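# Move red foam blocks from desks into door tote

## Task

Carry each red foam block found on any desk in the room into the tote beside the door so that no part of it overhangs the tote's rim, and make sure nothing other than those blocks ends up inside or resting on the tote. The cartons must stay standing upright on their desks, and every desk must remain roughly where it was. The robot must not topple or finish leaning, or the task fails.

## Robot and tools

ROBOT. A Hello Robot Stretch 3 with one arm. It has a two-wheel base (0.33 m long, 0.34 m wide, rounded at the back), a lift that rides up a mast, and a telescoping arm that reaches out to the robot's RIGHT side. A wrist with yaw, pitch and roll joints carries a five-finger hand. The head holds head_camera and nav_camera, and wrist_camera sits behind the palm. The hand cannot be pushed forward by the arm, so forward reach comes from driving the base. The base pivots about the midpoint of its wheels, 0.05 m behind its front edge. With the arm in and the wrist folded, a spin sweeps a 0.28 m radius. An unfolded, level hand reaches outside that circle. Loose objects may occasionally get nudged by something else in the scene.

FRAMES. All positions are in metres. Base frame: origin on the floor between the drive wheels, x ahead, y to the left, z up. hand_pose is reported in this frame. The odometry frame is the base frame as it stood at the start. base_odometry comes only from wheel rotation, so slip shows up as travel. Heading is in rad, left positive, within -3.142 to 3.142.

move. A single action built from "base" and/or "joints", plus optional "speeds", "pace" ("default" or "max") and "contact_limits". Alternatively it can be just {"servos": "reboot"}, which re-enables any servo that shut itself off. "base" holds exactly one key. translate_m is a relative drive along the robot's heading, in m, -3 to 3, forward positive. rotate_rad is a relative spin in place, in rad, -6.4 to 6.4, left positive. Both count from where the base last reported itself, or from its live position if a move was still running. The base has no sideways motion. "joints" is a single map of absolute targets by joint name: lift_m 0 to 1.1; arm_m 0 to 0.52 (extension); wrist_yaw_rad -1.345 to 4.42 (0 along the arm, positive swings toward the front); wrist_pitch_rad -1.57 to 0.451 (0 level, negative tips the fingers down; it sags about 0.05 near level, more when loaded); wrist_roll_rad -2.911 to 2.918 (2.62 palm down, -0.52 palm up); head_pan_rad -3.953 to 1.73 (0 ahead, left positive, -1.57 looks along the arm); head_tilt_rad -1.53 to 0.419 (negative looks down). Hand targets hand_little, hand_ring, hand_middle, hand_index, hand_thumb_bend each run -1 (curled) to +1 (straight). hand_thumb_turn runs -1 (opposite the fingers) to +1 (beside the palm). The settings hand_force_limit (-1 to 1, roughly 0 to 10 N, 15 N for the thumb) and hand_speed (-0.96 to 1) move nothing. "speeds" caps a motion's top speed by key, no higher than its max. Top speeds at default/max: translate 0.12/0.30 m/s, rotate 0.76/1.90 rad/s, lift 0.11/0.15 m/s, arm 0.14/0.40 m/s. The base is limited to 0.10 m/s and 0.63 rad/s unless lift_m < 0.30, arm_m < 0.03 and wrist_yaw_rad > 2.54. "contact_limits" accepts only arm_m, translate_m and rotate_rad (motor_effort % 1 to 100) and lift_m as {"down": n, "up": n} (1 to 100, where about 12 or less may trip in free air). Each limit must sit beside its own command. The base has no contact stop unless you set one. "cameras" lists head_camera, nav_camera, wrist_camera or "all". "blocking": false returns in about 0.5 s while motion continues. Joints you leave out keep chasing their old targets. Unknown keys make the call invalid, and out-of-range values are refused. A refusal or an unrequested stop skips the rest of that reply's move, wait and finished_scene calls.

Other tools. wait {seconds 0 to 10} returns early once running moves settle. stop brakes every running motion, which then holds and may keep pressing. zoom_image {camera, region [x0,y0,x1,y1]} takes pixels from the top-left, at most 504 by 504, on the newest image. show_instructions displays the reference page. finished_scene ends the scene for good.

RESULTS. The "move" line reads done, or the worst status among them. base_status and joint_status show moving, done, off_target (resting short and maybe still pushing), contact_stop (the joint goes slack), time_out or torque_fault. on_its_own describes unrequested behaviour, where "held at" is a target. motor_effort is % with the peak in brackets, positive toward higher values. Wheel effort positive means pushing forward. lidar_m gives 12 ranges, in 30-degree sectors counterclockwise from straight ahead, sensed at 0.17 m height (it sees legs, not tabletops). "-" means nothing seen or closer than 0.15 m. wrist_depth_mm and head_depth_mm are 7x7 median depths. turned_by_imu should be trusted over turned_by_wheels when they differ by more than 0.15. base_tilt is in degrees with about 4 degrees of bias. hand_stopped_by gives little, ring, middle, index, thumb_bend, thumb_turn: moving/target/force/stalled/fault. Each *_load_n is fingertip force in N, positive when the finger is pushed open. head_camera images arrive rotated a quarter turn (turn clockwise to right them), and nav_camera the other way.

HAND. The hand point sits 0.045 m ahead of the palm. Its +z runs along the fingers, +y out of the palm, +x across toward the little finger. With the thumb turned in, the hand wraps objects 0.035 to 0.065 m thick. A finger motor only starts when its target changes by 0.002 or more. It stops when it reaches the target or its load hits the force limit, then locks. To grip gently, use hand_speed -0.94 or lower. To loosen, send a more open target. The wrist camera, behind the palm heel, can bump into things.

CAUTIONS. Fold or unfold the wrist (yaw 3.0) only with lift 0.32 to 0.95, pitch -0.4 and roll near 0. When yaw is below -0.4, keep pitch at -0.5 or lower. Pushing against something solid with the hand higher than about 0.45 m, or driving while holding or hooking something fixed, can tip the robot. If you see a lean, back off. The wrist and head keep pushing and may torque_fault, which requires a reboot. Avoid dropping blocks from height, slamming into desks, shoving cartons or desks, and hard contact of any kind.

Each tool is called after "Request:" by a JSON object that holds its "op" and its "data".

Reference images:

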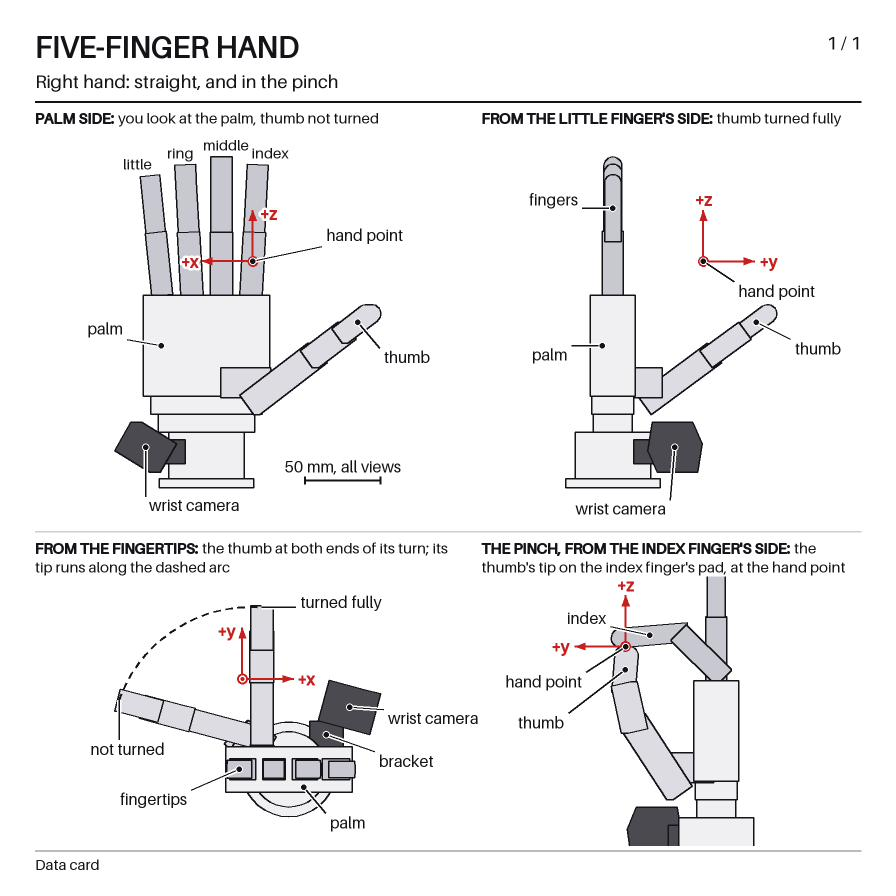

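## Session

Request:
{"op": "move", "data": {}}

Scene clock: 0.00 s.
base_odometry: x=+0.000 y=+0.000 heading=+0.000
turned_by_wheels: +0.000
turned_by_imu: +0.000
base_tilt: forward=+1.1 right=+0.7
lidar_m: 1.60 1.19 1.84 1.75 2.02 2.00 2.16 1.86 2.12 2.22 2.13 1.39
head_depth_mm: 1653 1843 1832 1821 1807 1005 1768 / 1657 1768 1755 1732 1710 965 1685 / 1670 1701 1681 1678 1646 933 1632 / 1618 1641 1633 1621 1583 895 1570 / 1582 1584 1564 1558 1531 866 1512 / 1534 1526 1522 1501 1485 833 1457 / 1482 1478 1453 1458 1435 805 759
base_status: not commanded
joint_positions: lift_m=+0.366 arm_m=+0.000 wrist_yaw_rad=+2.931 wrist_pitch_rad=-0.497 wrist_roll_rad=+0.000 head_pan_rad=+0.000 head_tilt_rad=-0.004 hand_little=+1.000 hand_ring=+1.000 hand_middle=+1.000 hand_index=+1.000 hand_thumb_turn=+1.000 hand_thumb_bend=+1.000 hand_force_limit=+0.000 hand_speed=-0.800
joint_status: not commanded
measured_speeds: all 0
hand_stopped_by: target,target,target,target,target,target
little_load_n: 0.0
ring_load_n: 0.0
middle_load_n: 0.0
index_load_n: 0.0
thumb_bend_load_n: 0.0
thumb_turn_load_n: 0.0
motor_effort: left_wheel=-0.1 right_wheel=+0.7 lift_m=+15.1 arm_m=-2.4 wrist_yaw_rad=+0.0 wrist_pitch_rad=+5.7 wrist_roll_rad=+0.3 head_pan_rad=+0.5 head_tilt_rad=+5.5
hand_pose: x=+0.0816 y=+0.0661 z=+0.3953 quat_wxyz=(-0.079, +0.308, +0.802, +0.505) (m; base frame)
wrist_depth_mm: 132 - - - - - - / 143 165 - - - - - / 957 168 - 954 931 907 923 / 818 185 789 779 777 757 738 / 691 207 116 181 651 627 647 / 579 - - 100 139 552 542 / 512 - 59 - 86 - 449
pictures: head_camera (sideways), nav_camera (sideways), wrist_camera
Images, in order (width x height): head_camera 896x504, nav_camera 672x504, wrist_camera 644x364.

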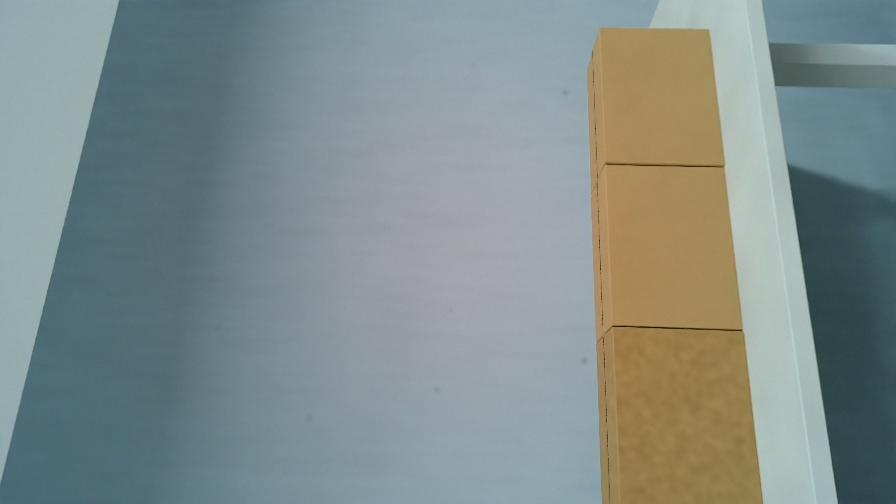

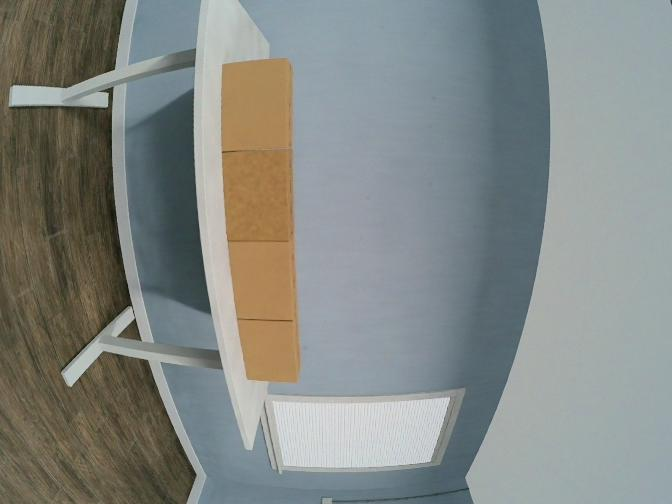

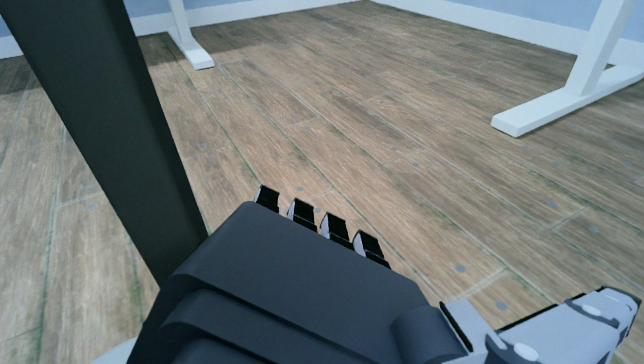

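Request:
{"op": "move", "data": {"joints": {"head_pan_rad": 1.0, "head_tilt_rad": -0.3}, "cameras": ["nav_camera", "head_camera"], "pace": "max"}}

Request:
{"op": "move", "data": {"joints": {"head_pan_rad": 0.0, "head_tilt_rad": -0.3}, "cameras": ["nav_camera", "head_camera"], "pace": "max"}}

Request:
{"op": "move", "data": {"joints": {"head_pan_rad": -1.2, "head_tilt_rad": -0.3}, "cameras": ["nav_camera", "head_camera"], "pace": "max"}}

Request:
{"op": "move", "data": {"joints": {"head_pan_rad": -2.4, "head_tilt_rad": -0.3}, "cameras": ["nav_camera", "head_camera"], "pace": "max"}}

Request:
{"op": "move", "data": {"joints": {"head_pan_rad": -3.6, "head_tilt_rad": -0.3}, "cameras": ["nav_camera", "head_camera"], "pace": "max"}}

Scene clock: 10.77 s.
move: done
base_odometry: x=+0.000 y=+0.000 heading=+0.000
turned_by_wheels: +0.000
turned_by_imu: +0.001
base_tilt: forward=+1.2 right=+0.8
lidar_m: 1.60 1.18 1.84 1.75 2.01 2.01 2.17 1.86 2.12 2.22 2.13 1.39
head_depth_mm: 1455 1505 1553 1566 950 1268 1471 / 1572 1621 1665 1708 1017 1836 1507 / 1694 1762 1825 1893 1958 1963 1545 / 1847 1921 1998 2087 2166 2005 1544 / 2028 2124 2213 2334 2403 1990 1537 / 2235 2324 2423 2548 2623 1984 1527 / 2120 2195 2290 2393 2454 1965 1521
base_status: not commanded
joint_positions: lift_m=+0.366 arm_m=+0.000 wrist_yaw_rad=+2.931 wrist_pitch_rad=-0.497 wrist_roll_rad=+0.000 head_pan_rad=+1.025 head_tilt_rad=-0.299 hand_little=+1.000 hand_ring=+1.000 hand_middle=+1.000 hand_index=+1.000 hand_thumb_turn=+1.000 hand_thumb_bend=+1.000 hand_force_limit=+0.000 hand_speed=-0.800
joint_status: all done
measured_speeds: all 0
hand_stopped_by: target,target,target,target,target,target
little_load_n: 0.0
ring_load_n: 0.0
middle_load_n: 0.0
index_load_n: 0.0
thumb_bend_load_n: 0.0
thumb_turn_load_n: 0.0
motor_effort: left_wheel=-0.4(0.9) right_wheel=+0.2(1.0) lift_m=+15.6(15.8) arm_m=-5.5(5.5) wrist_yaw_rad=+0.3(1.3) wrist_pitch_rad=+5.7(5.8) wrist_roll_rad=+0.2(0.3) head_pan_rad=+0.0(4.3) head_tilt_rad=-1.5(6.2)
hand_pose: x=+0.0816 y=+0.0661 z=+0.3953 quat_wxyz=(-0.079, +0.308, +0.802, +0.505) (m; base frame)
wrist_depth_mm: 133 - - - - - - / 143 165 - - - - - / 948 169 979 949 945 886 904 / 804 185 771 773 775 759 738 / 675 206 117 181 639 639 619 / 578 - - 101 139 551 546 / 516 - 59 - 86 - 451
pictures: head_camera (sideways), nav_camera (sideways)
Images, in order (width x height): head_camera 896x504, nav_camera 672x504.

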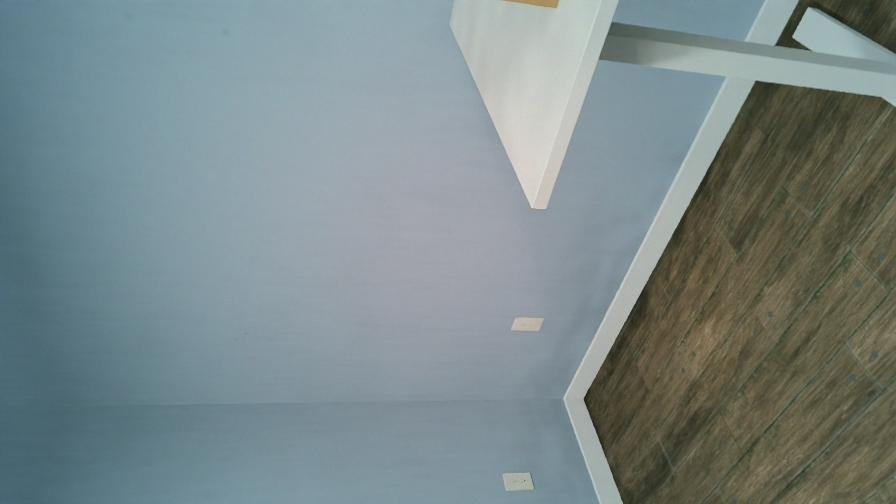

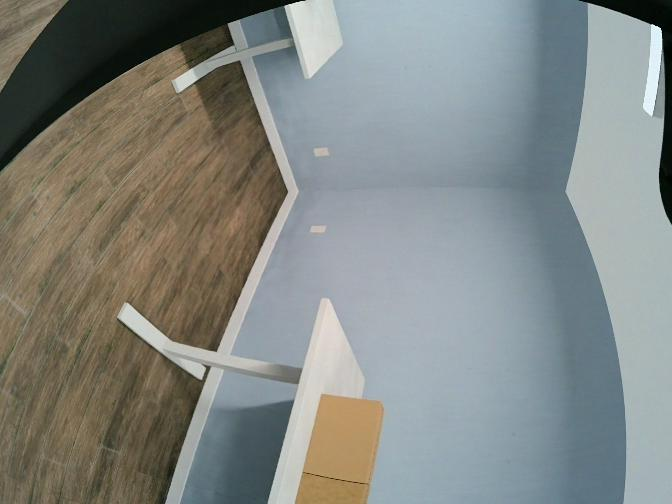

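Scene clock: 11.70 s.
move: done
base_odometry: x=+0.000 y=+0.000 heading=+0.000
turned_by_wheels: +0.000
turned_by_imu: +0.000
base_tilt: forward=+1.2 right=+0.7
lidar_m: 1.60 1.19 1.84 1.75 2.02 2.00 2.17 1.86 2.12 2.22 2.13 1.40
head_depth_mm: 1587 1686 1780 1231 2002 2051 1565 / 1541 1617 1709 1036 1399 1546 1518 / 1487 1564 1643 992 1828 1897 1556 / 1438 1502 1582 953 989 1845 1543 / 1394 1454 1533 912 938 1776 1532 / 1345 1415 1480 877 893 1720 1518 / 1308 1362 1430 851 856 1656 1511
base_status: not commanded
joint_positions: lift_m=+0.366 arm_m=+0.000 wrist_yaw_rad=+2.931 wrist_pitch_rad=-0.497 wrist_roll_rad=+0.000 head_pan_rad=-0.014 head_tilt_rad=-0.300 hand_little=+1.000 hand_ring=+1.000 hand_middle=+1.000 hand_index=+1.000 hand_thumb_turn=+1.000 hand_thumb_bend=+1.000 hand_force_limit=+0.000 hand_speed=-0.800
joint_status: all done
measured_speeds: all 0
hand_stopped_by: target,target,target,target,target,target
little_load_n: 0.0
ring_load_n: 0.0
middle_load_n: 0.0
index_load_n: 0.0
thumb_bend_load_n: 0.0
thumb_turn_load_n: 0.0
motor_effort: left_wheel=-0.5(0.8) right_wheel=+0.5(1.1) lift_m=+15.7(15.9) arm_m=-5.8(6.4) wrist_yaw_rad=+0.3(1.0) wrist_pitch_rad=+5.8(5.8) wrist_roll_rad=+0.2(0.3) head_pan_rad=+0.8(3.4) head_tilt_rad=-1.3(7.4)
hand_pose: x=+0.0816 y=+0.0661 z=+0.3953 quat_wxyz=(-0.079, +0.308, +0.802, +0.505) (m; base frame)
wrist_depth_mm: 133 - - - - - - / 143 164 - - - - - / 962 169 982 951 919 863 911 / 800 185 797 795 750 751 753 / 683 207 116 182 648 640 622 / 582 - - 100 139 556 556 / 509 - 59 - 85 - 456
pictures: head_camera (sideways), nav_camera (sideways)
Images, in order (width x height): head_camera 896x504, nav_camera 672x504.

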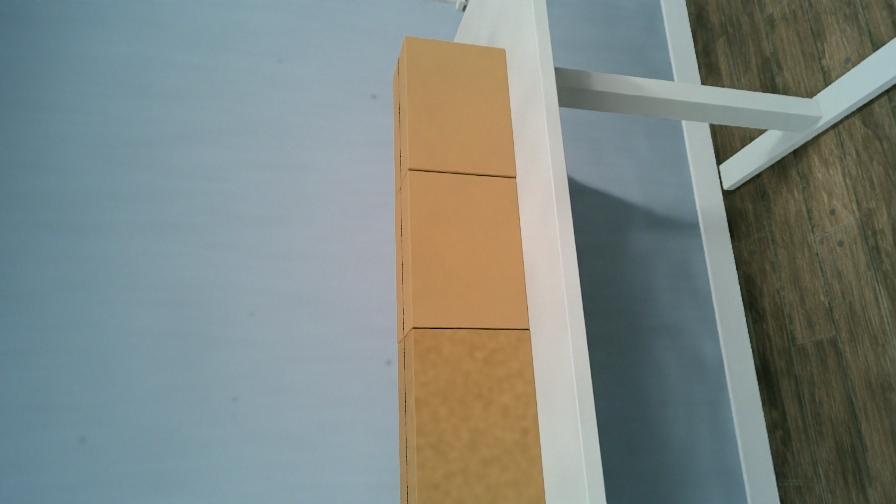

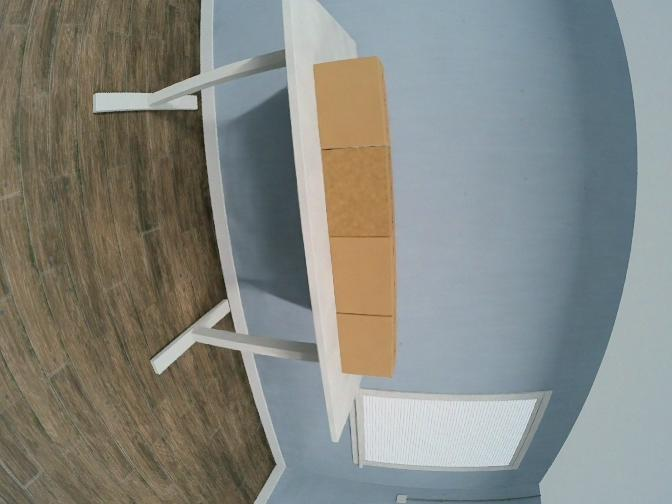

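Scene clock: 13.60 s.
move: done
base_odometry: x=+0.000 y=+0.000 heading=+0.000
turned_by_wheels: +0.000
turned_by_imu: +0.000
base_tilt: forward=+1.2 right=+0.8
lidar_m: 1.60 1.19 1.84 1.74 2.02 2.00 2.16 1.86 2.12 2.22 2.12 1.39
head_depth_mm: 2175 2249 2378 1908 2485 1973 1562 / 2190 2276 2379 1913 2588 2037 1561 / 2195 2308 2420 1923 2615 2019 1544 / 2206 2313 2430 2290 2649 2008 1531 / 2223 2319 2432 2499 2647 1994 1526 / 2233 2337 2455 2577 2669 1968 1523 / 2244 2349 2464 2603 2668 1959 1510
base_status: not commanded
joint_positions: lift_m=+0.366 arm_m=+0.000 wrist_yaw_rad=+2.931 wrist_pitch_rad=-0.497 wrist_roll_rad=+0.000 head_pan_rad=-1.212 head_tilt_rad=-0.300 hand_little=+1.000 hand_ring=+1.000 hand_middle=+1.000 hand_index=+1.000 hand_thumb_turn=+1.000 hand_thumb_bend=+1.000 hand_force_limit=+0.000 hand_speed=-0.800
joint_status: all done
measured_speeds: translate_m=+0.000 rotate_rad=+0.000 lift_m=+0.000 arm_m=+0.000 wrist_yaw_rad=+0.000 wrist_pitch_rad=+0.000 wrist_roll_rad=+0.000 head_pan_rad=+0.024 head_tilt_rad=+0.000
hand_stopped_by: target,target,target,target,target,target
little_load_n: 0.0
ring_load_n: 0.0
middle_load_n: 0.0
index_load_n: -0.5
thumb_bend_load_n: 0.0
thumb_turn_load_n: 0.0
motor_effort: left_wheel=+0.0(1.0) right_wheel=-0.4(1.0) lift_m=+15.9(16.3) arm_m=-6.3(7.6) wrist_yaw_rad=+0.1(1.0) wrist_pitch_rad=+5.7(5.8) wrist_roll_rad=+0.2(0.3) head_pan_rad=+3.5(4.5) head_tilt_rad=-0.9(4.9)
hand_pose: x=+0.0816 y=+0.0661 z=+0.3953 quat_wxyz=(-0.079, +0.308, +0.802, +0.505) (m; base frame)
wrist_depth_mm: 133 - - - - - - / 143 165 - - - - - / 915 169 - - 952 875 925 / 792 184 789 777 770 750 750 / 654 207 117 182 639 637 619 / 587 - - 100 140 556 550 / 507 - 59 - 85 - 450
pictures: head_camera (sideways), nav_camera (sideways)
Images, in order (width x height): head_camera 896x504, nav_camera 672x504.

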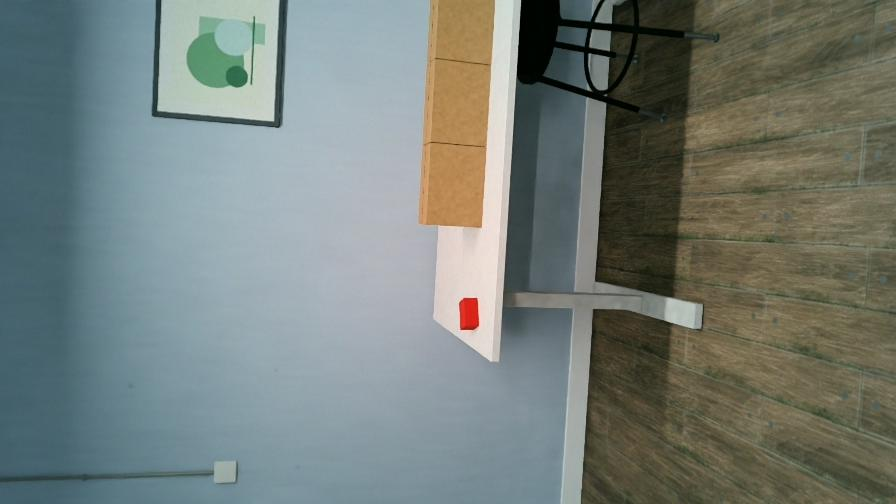

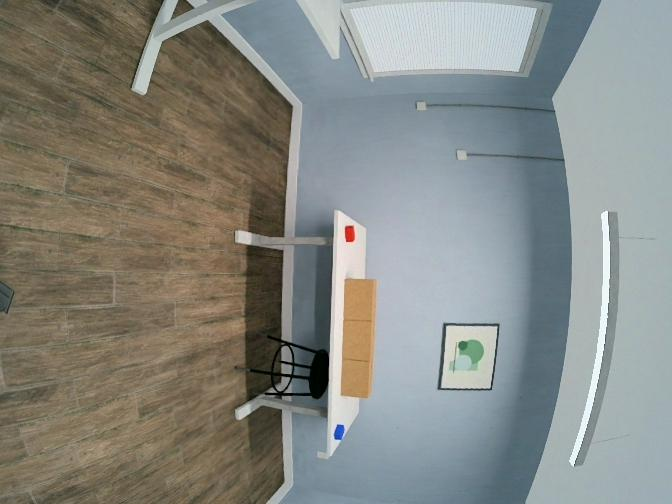

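Scene clock: 14.57 s.
move: done
base_odometry: x=+0.000 y=+0.000 heading=+0.000
turned_by_wheels: +0.000
turned_by_imu: +0.000
base_tilt: forward=+1.2 right=+0.7
lidar_m: 1.60 1.19 1.85 1.74 2.02 2.01 2.16 1.86 2.12 2.23 2.12 1.40
head_depth_mm: 1764 1850 1945 2041 2117 2042 1567 / 1820 1898 1967 2035 2156 1982 1563 / 1910 1987 2058 2133 2261 2024 1553 / 1988 2070 2150 2263 2363 2016 1543 / 2121 2059 2147 2274 2385 1988 1531 / 2252 2354 2470 2579 2666 1977 1527 / 2342 2468 2589 2726 2795 1966 1508
base_status: not commanded
joint_positions: lift_m=+0.366 arm_m=+0.000 wrist_yaw_rad=+2.931 wrist_pitch_rad=-0.497 wrist_roll_rad=+0.000 head_pan_rad=-2.433 head_tilt_rad=-0.300 hand_little=+1.000 hand_ring=+1.000 hand_middle=+1.000 hand_index=+1.000 hand_thumb_turn=+1.000 hand_thumb_bend=+1.000 hand_force_limit=+0.000 hand_speed=-0.800
joint_status: all done
measured_speeds: all 0
hand_stopped_by: target,target,target,target,target,target
little_load_n: 0.0
ring_load_n: 0.0
middle_load_n: 0.0
index_load_n: 0.0
thumb_bend_load_n: 0.0
thumb_turn_load_n: 0.0
motor_effort: left_wheel=-0.4(1.0) right_wheel=+0.4(0.9) lift_m=+16.1(16.3) arm_m=-8.7(8.7) wrist_yaw_rad=+0.8(1.2) wrist_pitch_rad=+5.7(5.8) wrist_roll_rad=+0.2(0.3) head_pan_rad=+2.1(3.3) head_tilt_rad=-1.3(4.2)
hand_pose: x=+0.0816 y=+0.0661 z=+0.3953 quat_wxyz=(-0.079, +0.308, +0.802, +0.505) (m; base frame)
wrist_depth_mm: 133 - - - - - - / 142 165 - - - - - / 949 168 994 949 929 894 919 / 795 184 792 795 757 738 746 / 687 208 117 181 633 642 625 / 582 - - 101 139 558 545 / 516 - 59 - 85 - 449
pictures: head_camera (sideways), nav_camera (sideways)
Images, in order (width x height): head_camera 896x504, nav_camera 672x504.

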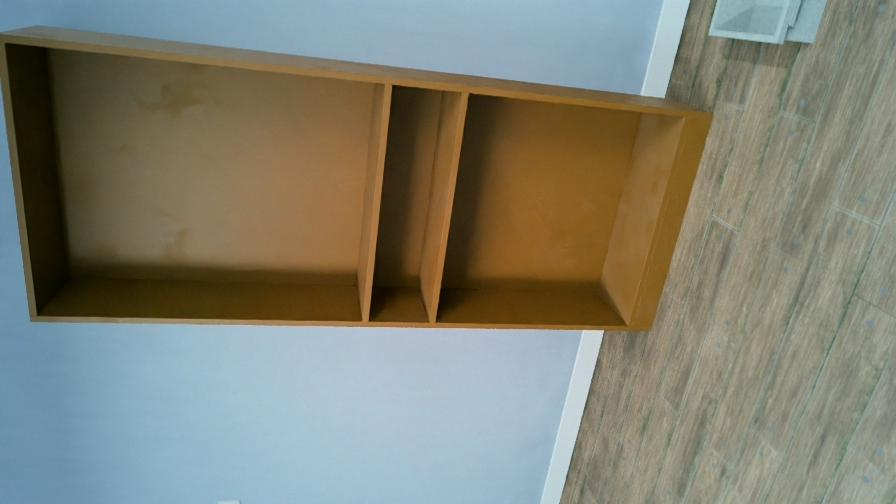

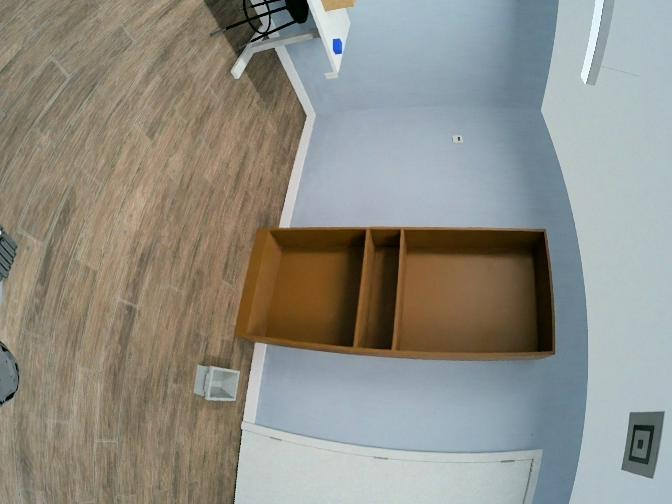

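Scene clock: 16.57 s.
move: done
base_odometry: x=+0.000 y=+0.000 heading=+0.000
turned_by_wheels: +0.000
turned_by_imu: +0.000
base_tilt: forward=+1.2 right=+0.7
lidar_m: 1.60 1.19 1.85 1.74 2.02 2.01 2.16 1.86 2.11 2.22 2.13 1.40
head_depth_mm: 2085 2160 2216 2045 2351 2045 1575 / 2282 2374 2411 2387 2495 2030 1564 / 2475 2573 2650 2760 2744 2015 1549 / 2564 2718 2855 2965 2887 2017 1542 / 2370 2458 2579 2722 2738 1997 1533 / 2163 2259 2364 2480 2521 1974 1521 / 1979 2071 2161 2244 2358 1959 1517
base_status: not commanded
joint_positions: lift_m=+0.366 arm_m=+0.000 wrist_yaw_rad=+2.931 wrist_pitch_rad=-0.497 wrist_roll_rad=+0.000 head_pan_rad=-3.612 head_tilt_rad=-0.300 hand_little=+1.000 hand_ring=+1.000 hand_middle=+1.000 hand_index=+1.000 hand_thumb_turn=+1.000 hand_thumb_bend=+1.000 hand_force_limit=+0.000 hand_speed=-0.800
joint_status: all done
measured_speeds: translate_m=+0.000 rotate_rad=+0.000 lift_m=+0.000 arm_m=+0.000 wrist_yaw_rad=+0.000 wrist_pitch_rad=+0.000 wrist_roll_rad=+0.000 head_pan_rad=+0.024 head_tilt_rad=+0.000
hand_stopped_by: target,target,target,target,target,target
little_load_n: 0.0
ring_load_n: 0.0
middle_load_n: 0.0
index_load_n: 0.0
thumb_bend_load_n: 0.0
thumb_turn_load_n: 0.0
motor_effort: left_wheel=-0.7(1.3) right_wheel=+0.3(0.9) lift_m=+16.1(16.5) arm_m=-9.0(9.7) wrist_yaw_rad=-0.1(1.1) wrist_pitch_rad=+5.7(5.8) wrist_roll_rad=+0.2(0.3) head_pan_rad=+1.9(4.0) head_tilt_rad=-1.0(4.8)
hand_pose: x=+0.0816 y=+0.0661 z=+0.3953 quat_wxyz=(-0.079, +0.308, +0.802, +0.505) (m; base frame)
wrist_depth_mm: 133 - - - - - - / 143 165 - - - - - / 917 168 973 945 972 889 907 / 790 184 815 776 773 776 764 / 677 209 117 182 648 640 647 / 578 - - 100 139 550 550 / 507 - 59 - 85 - 453
pictures: head_camera (sideways), nav_camera (sideways)
Images, in order (width x height): head_camera 896x504, nav_camera 672x504.

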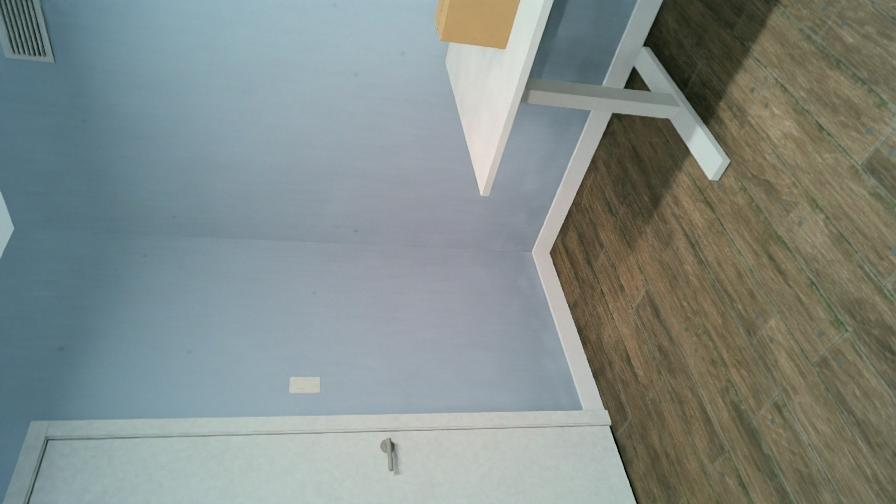

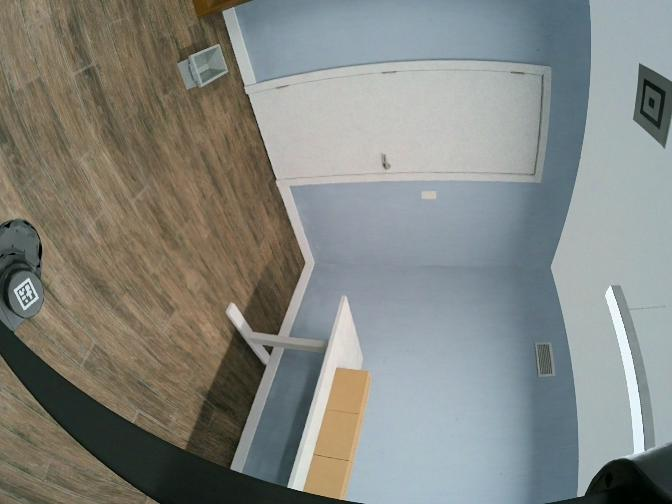

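Request:
{"op": "move", "data": {"joints": {"head_pan_rad": 1.6, "head_tilt_rad": -0.3}, "cameras": ["nav_camera", "head_camera"], "pace": "max"}}

Request:
{"op": "move", "data": {"joints": {"head_pan_rad": -0.4, "head_tilt_rad": -0.15}, "cameras": ["head_camera"], "pace": "max"}}

Request:
{"op": "move", "data": {"joints": {"head_pan_rad": -1.5, "head_tilt_rad": -0.15}, "cameras": ["head_camera"], "pace": "max"}}

Request:
{"op": "zoom_image", "data": {"camera": "head_camera", "region": [392, 0, 896, 504]}}

Request:
{"op": "move", "data": {"joints": {"head_pan_rad": -3.3, "head_tilt_rad": -0.5}, "cameras": ["head_camera"], "pace": "max"}}

Scene clock: 45.33 s.
move: done
base_odometry: x=+0.000 y=+0.000 heading=+0.000
turned_by_wheels: +0.000
turned_by_imu: +0.001
base_tilt: forward=+1.2 right=+0.8
lidar_m: 1.60 1.19 1.84 1.74 2.02 2.01 2.17 1.86 2.13 2.22 2.12 1.40
head_depth_mm: 2133 2231 2364 2476 2569 2051 1563 / 2068 2169 2282 2411 2550 2036 1557 / 2012 2119 2217 2325 2442 2013 1546 / 1956 2051 2147 2266 2418 2004 1541 / 1911 2005 2098 2121 2287 1896 1533 / 1857 1950 2038 2064 2258 1974 1525 / 1812 1898 1966 1486 2170 1956 1520
base_status: not commanded
joint_positions: lift_m=+0.366 arm_m=+0.000 wrist_yaw_rad=+2.931 wrist_pitch_rad=-0.497 wrist_roll_rad=+0.000 head_pan_rad=+1.612 head_tilt_rad=-0.300 hand_little=+1.000 hand_ring=+1.000 hand_middle=+1.000 hand_index=+1.000 hand_thumb_turn=+1.000 hand_thumb_bend=+1.000 hand_force_limit=+0.000 hand_speed=-0.800
joint_status: all done
measured_speeds: translate_m=+0.000 rotate_rad=+0.000 lift_m=+0.000 arm_m=+0.000 wrist_yaw_rad=+0.000 wrist_pitch_rad=+0.000 wrist_roll_rad=+0.000 head_pan_rad=-0.024 head_tilt_rad=+0.000
hand_stopped_by: target,target,target,target,target,target
little_load_n: 0.0
ring_load_n: 0.0
middle_load_n: 0.0
index_load_n: 0.0
thumb_bend_load_n: 0.0
thumb_turn_load_n: 0.0
motor_effort: left_wheel=-0.4(1.0) right_wheel=+0.1(1.2) lift_m=+17.2(17.4) arm_m=-13.8(15.0) wrist_yaw_rad=-0.2(1.6) wrist_pitch_rad=+5.6(5.8) wrist_roll_rad=+0.3(0.3) head_pan_rad=-2.3(4.1) head_tilt_rad=-0.9(4.8)
hand_pose: x=+0.0816 y=+0.0661 z=+0.3953 quat_wxyz=(-0.079, +0.308, +0.802, +0.505) (m; base frame)
wrist_depth_mm: 133 - - - - - - / 143 164 - - - - - / 948 169 974 955 954 889 918 / 793 184 796 805 791 746 722 / 678 206 117 181 642 623 629 / 586 - - 100 139 547 540 / 512 - 59 - 85 - 455
pictures: head_camera (sideways), nav_camera (sideways)
Images, in order (width x height): head_camera 896x504, nav_camera 672x504.

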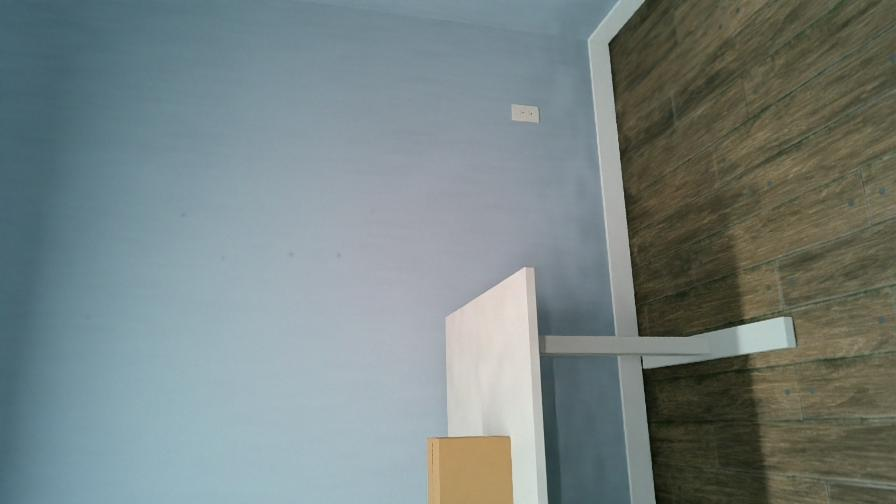

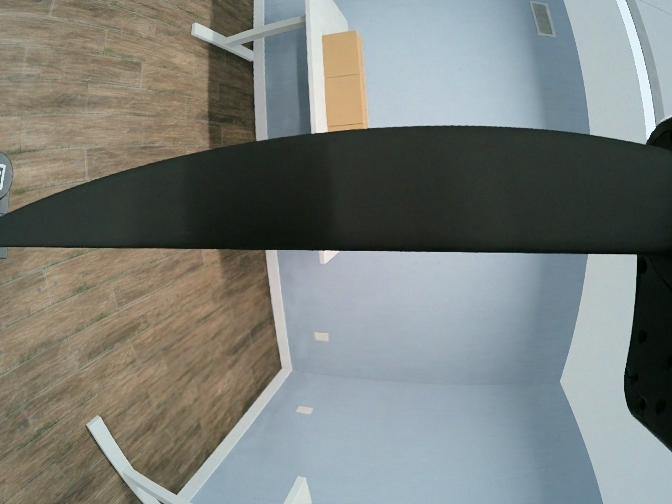

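Scene clock: 47.53 s.
move: done
base_odometry: x=+0.000 y=+0.000 heading=+0.000
turned_by_wheels: +0.000
turned_by_imu: +0.000
base_tilt: forward=+1.2 right=+0.8
lidar_m: 1.60 1.19 1.84 1.74 2.02 2.00 2.16 1.87 2.11 2.22 2.12 1.39
head_depth_mm: 2143 2588 2654 2695 2725 2618 1845 / 2133 2408 2485 2567 2666 2588 1845 / 2058 2157 2227 2289 2340 2357 1845 / 1903 1940 1998 2036 1325 2184 1830 / 1760 1790 1827 1861 1076 1423 1627 / 1613 1642 1698 1700 982 1797 1761 / 1503 1525 1558 1573 916 1638 1670
base_status: not commanded
joint_positions: lift_m=+0.366 arm_m=+0.000 wrist_yaw_rad=+2.931 wrist_pitch_rad=-0.497 wrist_roll_rad=+0.000 head_pan_rad=-0.412 head_tilt_rad=-0.151 hand_little=+1.000 hand_ring=+1.000 hand_middle=+1.000 hand_index=+1.000 hand_thumb_turn=+1.000 hand_thumb_bend=+1.000 hand_force_limit=+0.000 hand_speed=-0.800
joint_status: all done
measured_speeds: translate_m=+0.000 rotate_rad=+0.000 lift_m=+0.000 arm_m=+0.000 wrist_yaw_rad=+0.000 wrist_pitch_rad=+0.000 wrist_roll_rad=+0.000 head_pan_rad=+0.024 head_tilt_rad=+0.000
hand_stopped_by: target,target,target,target,target,target
little_load_n: 0.0
ring_load_n: 0.0
middle_load_n: 0.0
index_load_n: 0.0
thumb_bend_load_n: 0.0
thumb_turn_load_n: 0.0
motor_effort: left_wheel=-0.4(1.3) right_wheel=+0.7(1.0) lift_m=+17.3(17.6) arm_m=-15.4(16.5) wrist_yaw_rad=-0.7(1.3) wrist_pitch_rad=+5.7(5.8) wrist_roll_rad=+0.2(0.3) head_pan_rad=+2.2(4.4) head_tilt_rad=+4.9(8.4)
hand_pose: x=+0.0816 y=+0.0661 z=+0.3953 quat_wxyz=(-0.079, +0.308, +0.802, +0.505) (m; base frame)
wrist_depth_mm: 133 - - - - - - / 143 165 - - - - - / 915 169 978 971 929 882 943 / 788 183 789 766 772 745 764 / 675 208 116 180 655 636 632 / 574 - - 100 139 551 552 / 517 - 59 - 85 - 459
pictures: head_camera (sideways)
Images, in order (width x height): head_camera 896x504.

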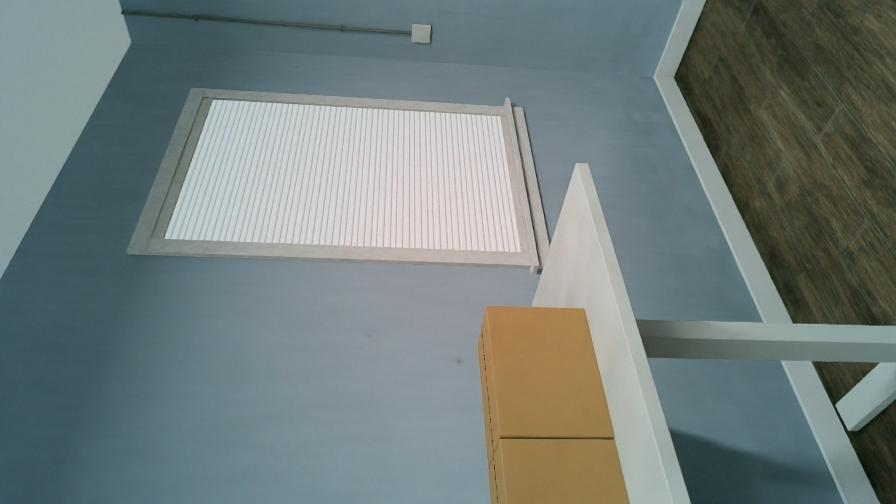

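Scene clock: 48.47 s.
move: done
base_odometry: x=+0.000 y=+0.000 heading=+0.000
turned_by_wheels: +0.000
turned_by_imu: +0.000
base_tilt: forward=+1.1 right=+0.8
lidar_m: 1.60 1.19 1.84 1.75 2.02 2.00 2.16 1.86 2.12 2.23 2.13 1.39
head_depth_mm: 2123 2713 2772 2848 2890 2633 1861 / 2145 2611 2657 2716 2792 2607 1871 / 2150 2543 2601 2651 2181 2305 1848 / 2184 2465 2507 2575 1957 2340 1836 / 2188 2403 2428 2503 1914 2532 1831 / 2211 2314 2355 2431 1872 2471 1809 / 2210 2283 2295 2349 2285 2412 1801
base_status: not commanded
joint_positions: lift_m=+0.366 arm_m=+0.000 wrist_yaw_rad=+2.931 wrist_pitch_rad=-0.497 wrist_roll_rad=+0.000 head_pan_rad=-1.531 head_tilt_rad=-0.150 hand_little=+1.000 hand_ring=+1.000 hand_middle=+1.000 hand_index=+1.000 hand_thumb_turn=+1.000 hand_thumb_bend=+1.000 hand_force_limit=+0.000 hand_speed=-0.800
joint_status: all done
measured_speeds: all 0
hand_stopped_by: target,target,target,target,target,target
little_load_n: 0.0
ring_load_n: 0.0
middle_load_n: 0.0
index_load_n: 0.0
thumb_bend_load_n: 0.0
thumb_turn_load_n: 0.0
motor_effort: left_wheel=-0.1(1.0) right_wheel=-0.3(0.7) lift_m=+17.3(17.6) arm_m=-16.5(16.8) wrist_yaw_rad=+0.0(1.0) wrist_pitch_rad=+5.7(5.9) wrist_roll_rad=+0.1(0.3) head_pan_rad=+2.0(4.1) head_tilt_rad=+4.7(8.2)
hand_pose: x=+0.0816 y=+0.0661 z=+0.3953 quat_wxyz=(-0.079, +0.308, +0.802, +0.505) (m; base frame)
wrist_depth_mm: 133 - - - - - - / 143 165 - - - - - / 944 168 990 996 979 895 913 / 785 183 790 782 770 776 748 / 671 208 117 182 654 644 626 / 583 - - 100 139 554 551 / 503 - 59 - 85 - 454
pictures: head_camera (sideways)
Images, in order (width x height): head_camera 896x504.

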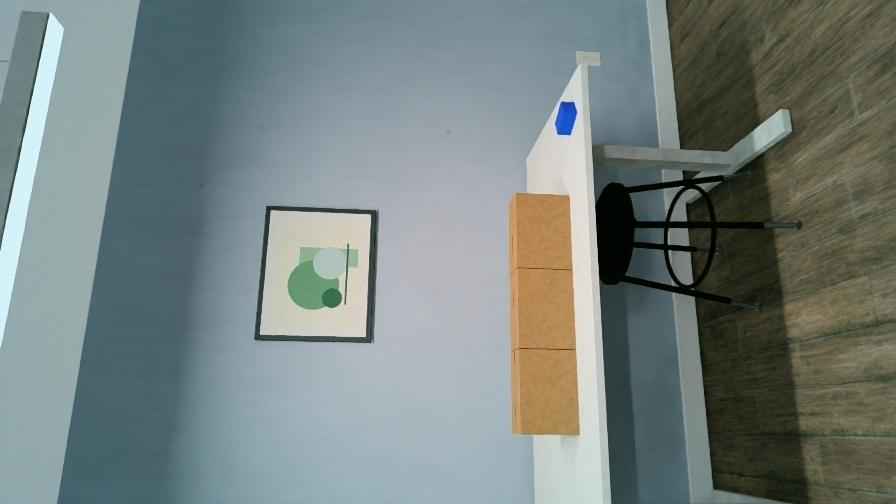

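Scaled by 1.000.

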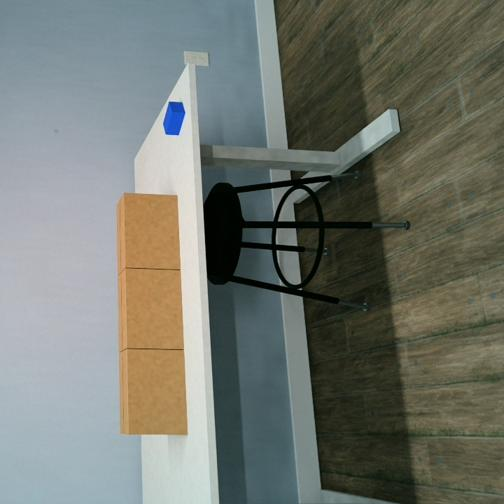

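Scene clock: 50.73 s.
move: done
base_odometry: x=+0.000 y=+0.000 heading=+0.000
turned_by_wheels: +0.000
turned_by_imu: +0.000
base_tilt: forward=+1.1 right=+0.7
lidar_m: 1.60 1.19 1.84 1.75 2.02 2.01 2.16 1.86 2.12 2.23 2.13 1.40
head_depth_mm: 2358 2543 2747 2800 2123 1631 1331 / 2221 2418 2689 2861 2113 1619 1321 / 2102 2290 2546 2730 2100 1612 1312 / 1999 2152 2356 2544 2069 1602 1304 / 1898 2043 2217 2446 2047 1589 1295 / 1814 1956 2106 2280 2025 1576 1292 / 1735 1866 2018 2186 1944 1572 1281
base_status: not commanded
joint_positions: lift_m=+0.366 arm_m=+0.000 wrist_yaw_rad=+2.931 wrist_pitch_rad=-0.497 wrist_roll_rad=+0.000 head_pan_rad=-3.312 head_tilt_rad=-0.500 hand_little=+1.000 hand_ring=+1.000 hand_middle=+1.000 hand_index=+1.000 hand_thumb_turn=+1.000 hand_thumb_bend=+1.000 hand_force_limit=+0.000 hand_speed=-0.800
joint_status: all done
measured_speeds: translate_m=+0.000 rotate_rad=+0.000 lift_m=+0.000 arm_m=+0.000 wrist_yaw_rad=+0.000 wrist_pitch_rad=+0.000 wrist_roll_rad=+0.000 head_pan_rad=+0.024 head_tilt_rad=+0.000
hand_stopped_by: target,target,target,target,target,target
little_load_n: 0.0
ring_load_n: 0.0
middle_load_n: 0.0
index_load_n: 0.0
thumb_bend_load_n: 0.0
thumb_turn_load_n: 0.0
motor_effort: left_wheel=-0.4(1.2) right_wheel=+0.3(0.9) lift_m=+17.8(17.9) arm_m=-17.3(18.9) wrist_yaw_rad=+0.0(1.0) wrist_pitch_rad=+5.8(5.8) wrist_roll_rad=+0.2(0.3) head_pan_rad=+2.4(4.1) head_tilt_rad=-2.4(6.6)
hand_pose: x=+0.0816 y=+0.0661 z=+0.3953 quat_wxyz=(-0.079, +0.308, +0.802, +0.505) (m; base frame)
wrist_depth_mm: 132 - - - - - - / 142 164 - - - - - / 926 169 992 965 940 896 931 / 781 183 804 774 765 741 736 / 679 206 117 181 642 633 634 / 588 - - 100 139 548 545 / 517 - 59 - 85 - 453
pictures: head_camera (sideways)
Images, in order (width x height): head_camera 896x504.

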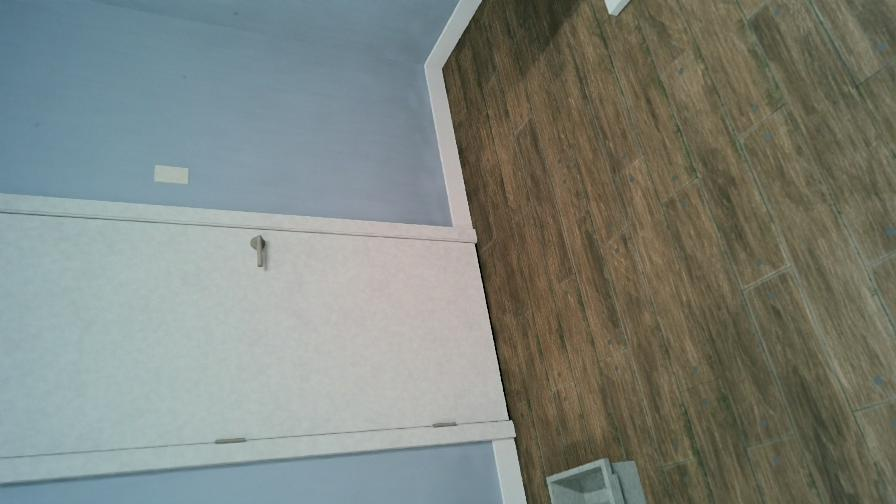

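Request:
{"op": "move", "data": {"base": {"rotate_rad": 1.866}, "joints": {"head_pan_rad": -1.57, "head_tilt_rad": -0.3}, "cameras": ["head_camera", "nav_camera"], "pace": "max"}}

Request:
{"op": "move", "data": {"joints": {"head_pan_rad": 0, "head_tilt_rad": -0.3}, "cameras": ["head_camera", "nav_camera"], "pace": "max"}}

Scene clock: 99.13 s.
move: done
base_odometry: x=+0.000 y=+0.000 heading=+1.865
turned_by_wheels: +1.865
turned_by_imu: +1.846
base_tilt: forward=+1.2 right=+0.8
lidar_m: 1.74 2.00 2.22 1.86 2.18 2.22 2.13 2.27 1.40 1.60 1.19 2.28
head_depth_mm: 1388 1446 1520 924 937 1796 1566 / 1387 1453 1524 917 935 1771 1560 / 1381 1452 1517 912 926 1778 1557 / 1376 1440 1507 903 918 1760 1535 / 1376 1438 1506 894 910 1766 1530 / 1368 1433 1499 887 907 1746 1524 / 1364 1424 1502 888 902 1723 1379
base_status: done
joint_positions: lift_m=+0.366 arm_m=+0.000 wrist_yaw_rad=+2.931 wrist_pitch_rad=-0.497 wrist_roll_rad=+0.000 head_pan_rad=-1.568 head_tilt_rad=-0.300 hand_little=+1.000 hand_ring=+1.000 hand_middle=+1.000 hand_index=+1.000 hand_thumb_turn=+1.000 hand_thumb_bend=+1.000 hand_force_limit=+0.000 hand_speed=-0.800
joint_status: all done
measured_speeds: all 0
hand_stopped_by: target,target,target,target,target,target
little_load_n: 0.0
ring_load_n: 0.0
middle_load_n: 0.0
index_load_n: 0.0
thumb_bend_load_n: -0.5
thumb_turn_load_n: 0.5
motor_effort: left_wheel=-14.4(18.2) right_wheel=+9.7(13.1) lift_m=+18.7(18.8) arm_m=-23.7(25.7) wrist_yaw_rad=+0.4(1.3) wrist_pitch_rad=+5.8(5.9) wrist_roll_rad=+0.2(0.3) head_pan_rad=-2.0(4.5) head_tilt_rad=+3.5(7.2)
hand_pose: x=+0.0816 y=+0.0661 z=+0.3953 quat_wxyz=(-0.079, +0.308, +0.802, +0.505) (m; base frame)
wrist_depth_mm: 133 - - - - - - / 143 165 - - - - - / 932 168 982 964 961 934 899 / 785 184 803 786 770 771 760 / 681 208 116 181 643 642 623 / 592 - - 100 139 550 550 / 513 - 59 - 85 - 460
pictures: head_camera (sideways), nav_camera (sideways)
Images, in order (width x height): head_camera 896x504, nav_camera 672x504.

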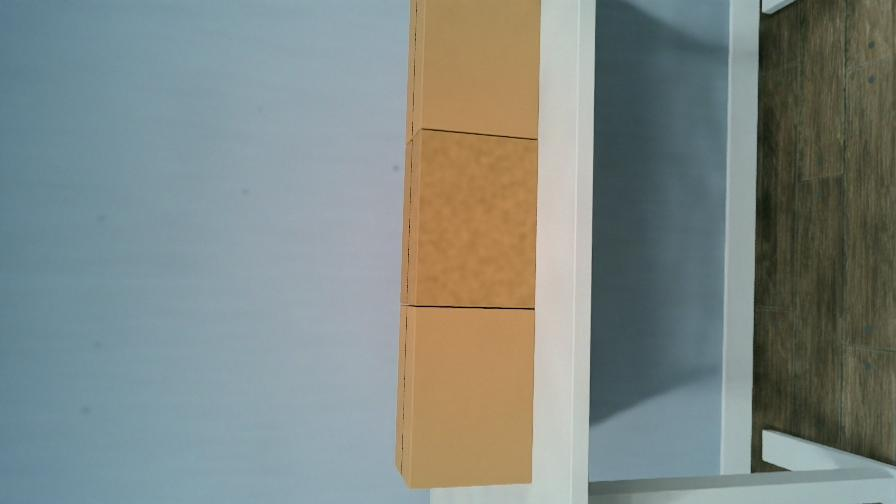

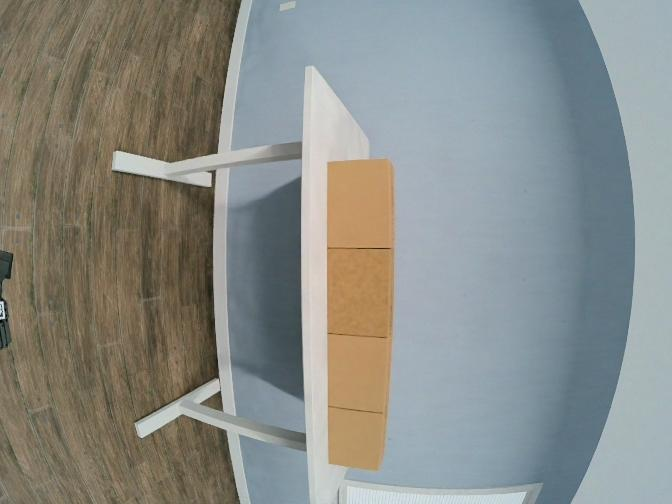

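Scene clock: 100.17 s.
move: done
base_odometry: x=+0.000 y=+0.000 heading=+1.865
turned_by_wheels: +0.000
turned_by_imu: +0.000
base_tilt: forward=+1.1 right=+0.8
lidar_m: 1.74 2.01 2.22 1.86 2.19 2.22 2.13 2.27 1.40 1.60 1.19 2.28
head_depth_mm: 1887 1970 2038 2172 2277 2054 1571 / 1874 1970 2062 2143 2280 2037 1551 / 1891 1983 2060 2126 2268 1889 1553 / 1888 1976 2072 1931 2287 2009 1535 / 1887 1981 2083 1549 2311 1990 1530 / 1894 1966 2060 1552 2286 1979 1520 / 1885 1983 2072 1541 2289 1967 1515
base_status: not commanded
joint_positions: lift_m=+0.366 arm_m=+0.000 wrist_yaw_rad=+2.931 wrist_pitch_rad=-0.497 wrist_roll_rad=+0.000 head_pan_rad=+0.036 head_tilt_rad=-0.300 hand_little=+1.000 hand_ring=+1.000 hand_middle=+1.000 hand_index=+1.000 hand_thumb_turn=+1.000 hand_thumb_bend=+1.000 hand_force_limit=+0.000 hand_speed=-0.800
joint_status: all done
measured_speeds: translate_m=+0.000 rotate_rad=+0.000 lift_m=+0.000 arm_m=+0.000 wrist_yaw_rad=+0.000 wrist_pitch_rad=+0.000 wrist_roll_rad=+0.000 head_pan_rad=-0.024 head_tilt_rad=+0.000
hand_stopped_by: target,target,target,target,target,target
little_load_n: 0.0
ring_load_n: 0.0
middle_load_n: 0.0
index_load_n: 0.0
thumb_bend_load_n: 0.0
thumb_turn_load_n: 0.0
motor_effort: left_wheel=-14.0(14.3) right_wheel=+9.4(10.1) lift_m=+18.7(18.9) arm_m=-24.3(25.1) wrist_yaw_rad=+1.0(1.0) wrist_pitch_rad=+5.7(5.8) wrist_roll_rad=+0.2(0.3) head_pan_rad=-2.7(3.9) head_tilt_rad=+3.5(8.2)
hand_pose: x=+0.0816 y=+0.0661 z=+0.3953 quat_wxyz=(-0.079, +0.308, +0.802, +0.505) (m; base frame)
wrist_depth_mm: 132 - - - - - - / 142 165 - - - - - / 939 169 976 960 968 960 927 / 802 184 828 805 773 743 750 / 675 207 117 181 640 650 618 / 587 - - 100 139 550 549 / 507 - 59 - 85 - 454
pictures: head_camera (sideways), nav_camera (sideways)
Images, in order (width x height): head_camera 896x504, nav_camera 672x504.

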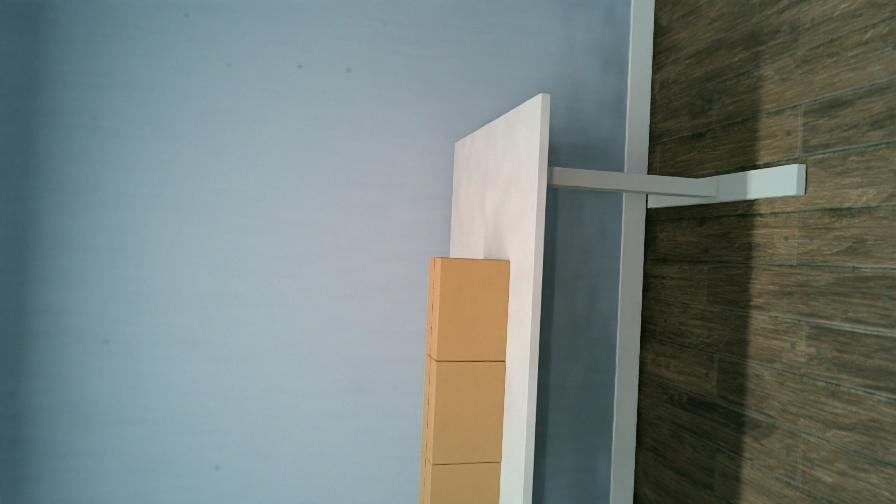

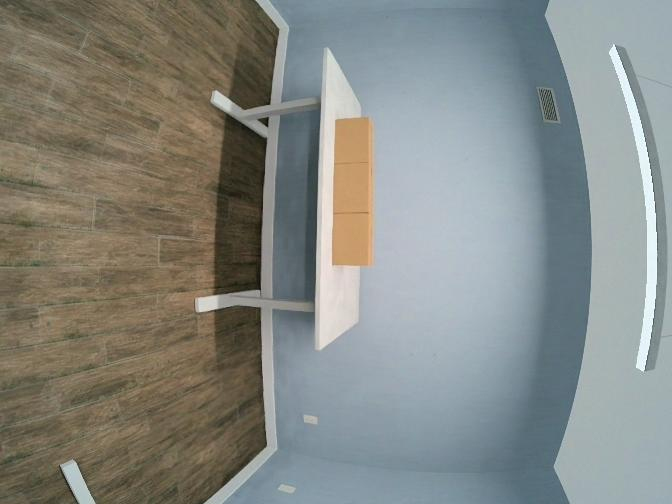

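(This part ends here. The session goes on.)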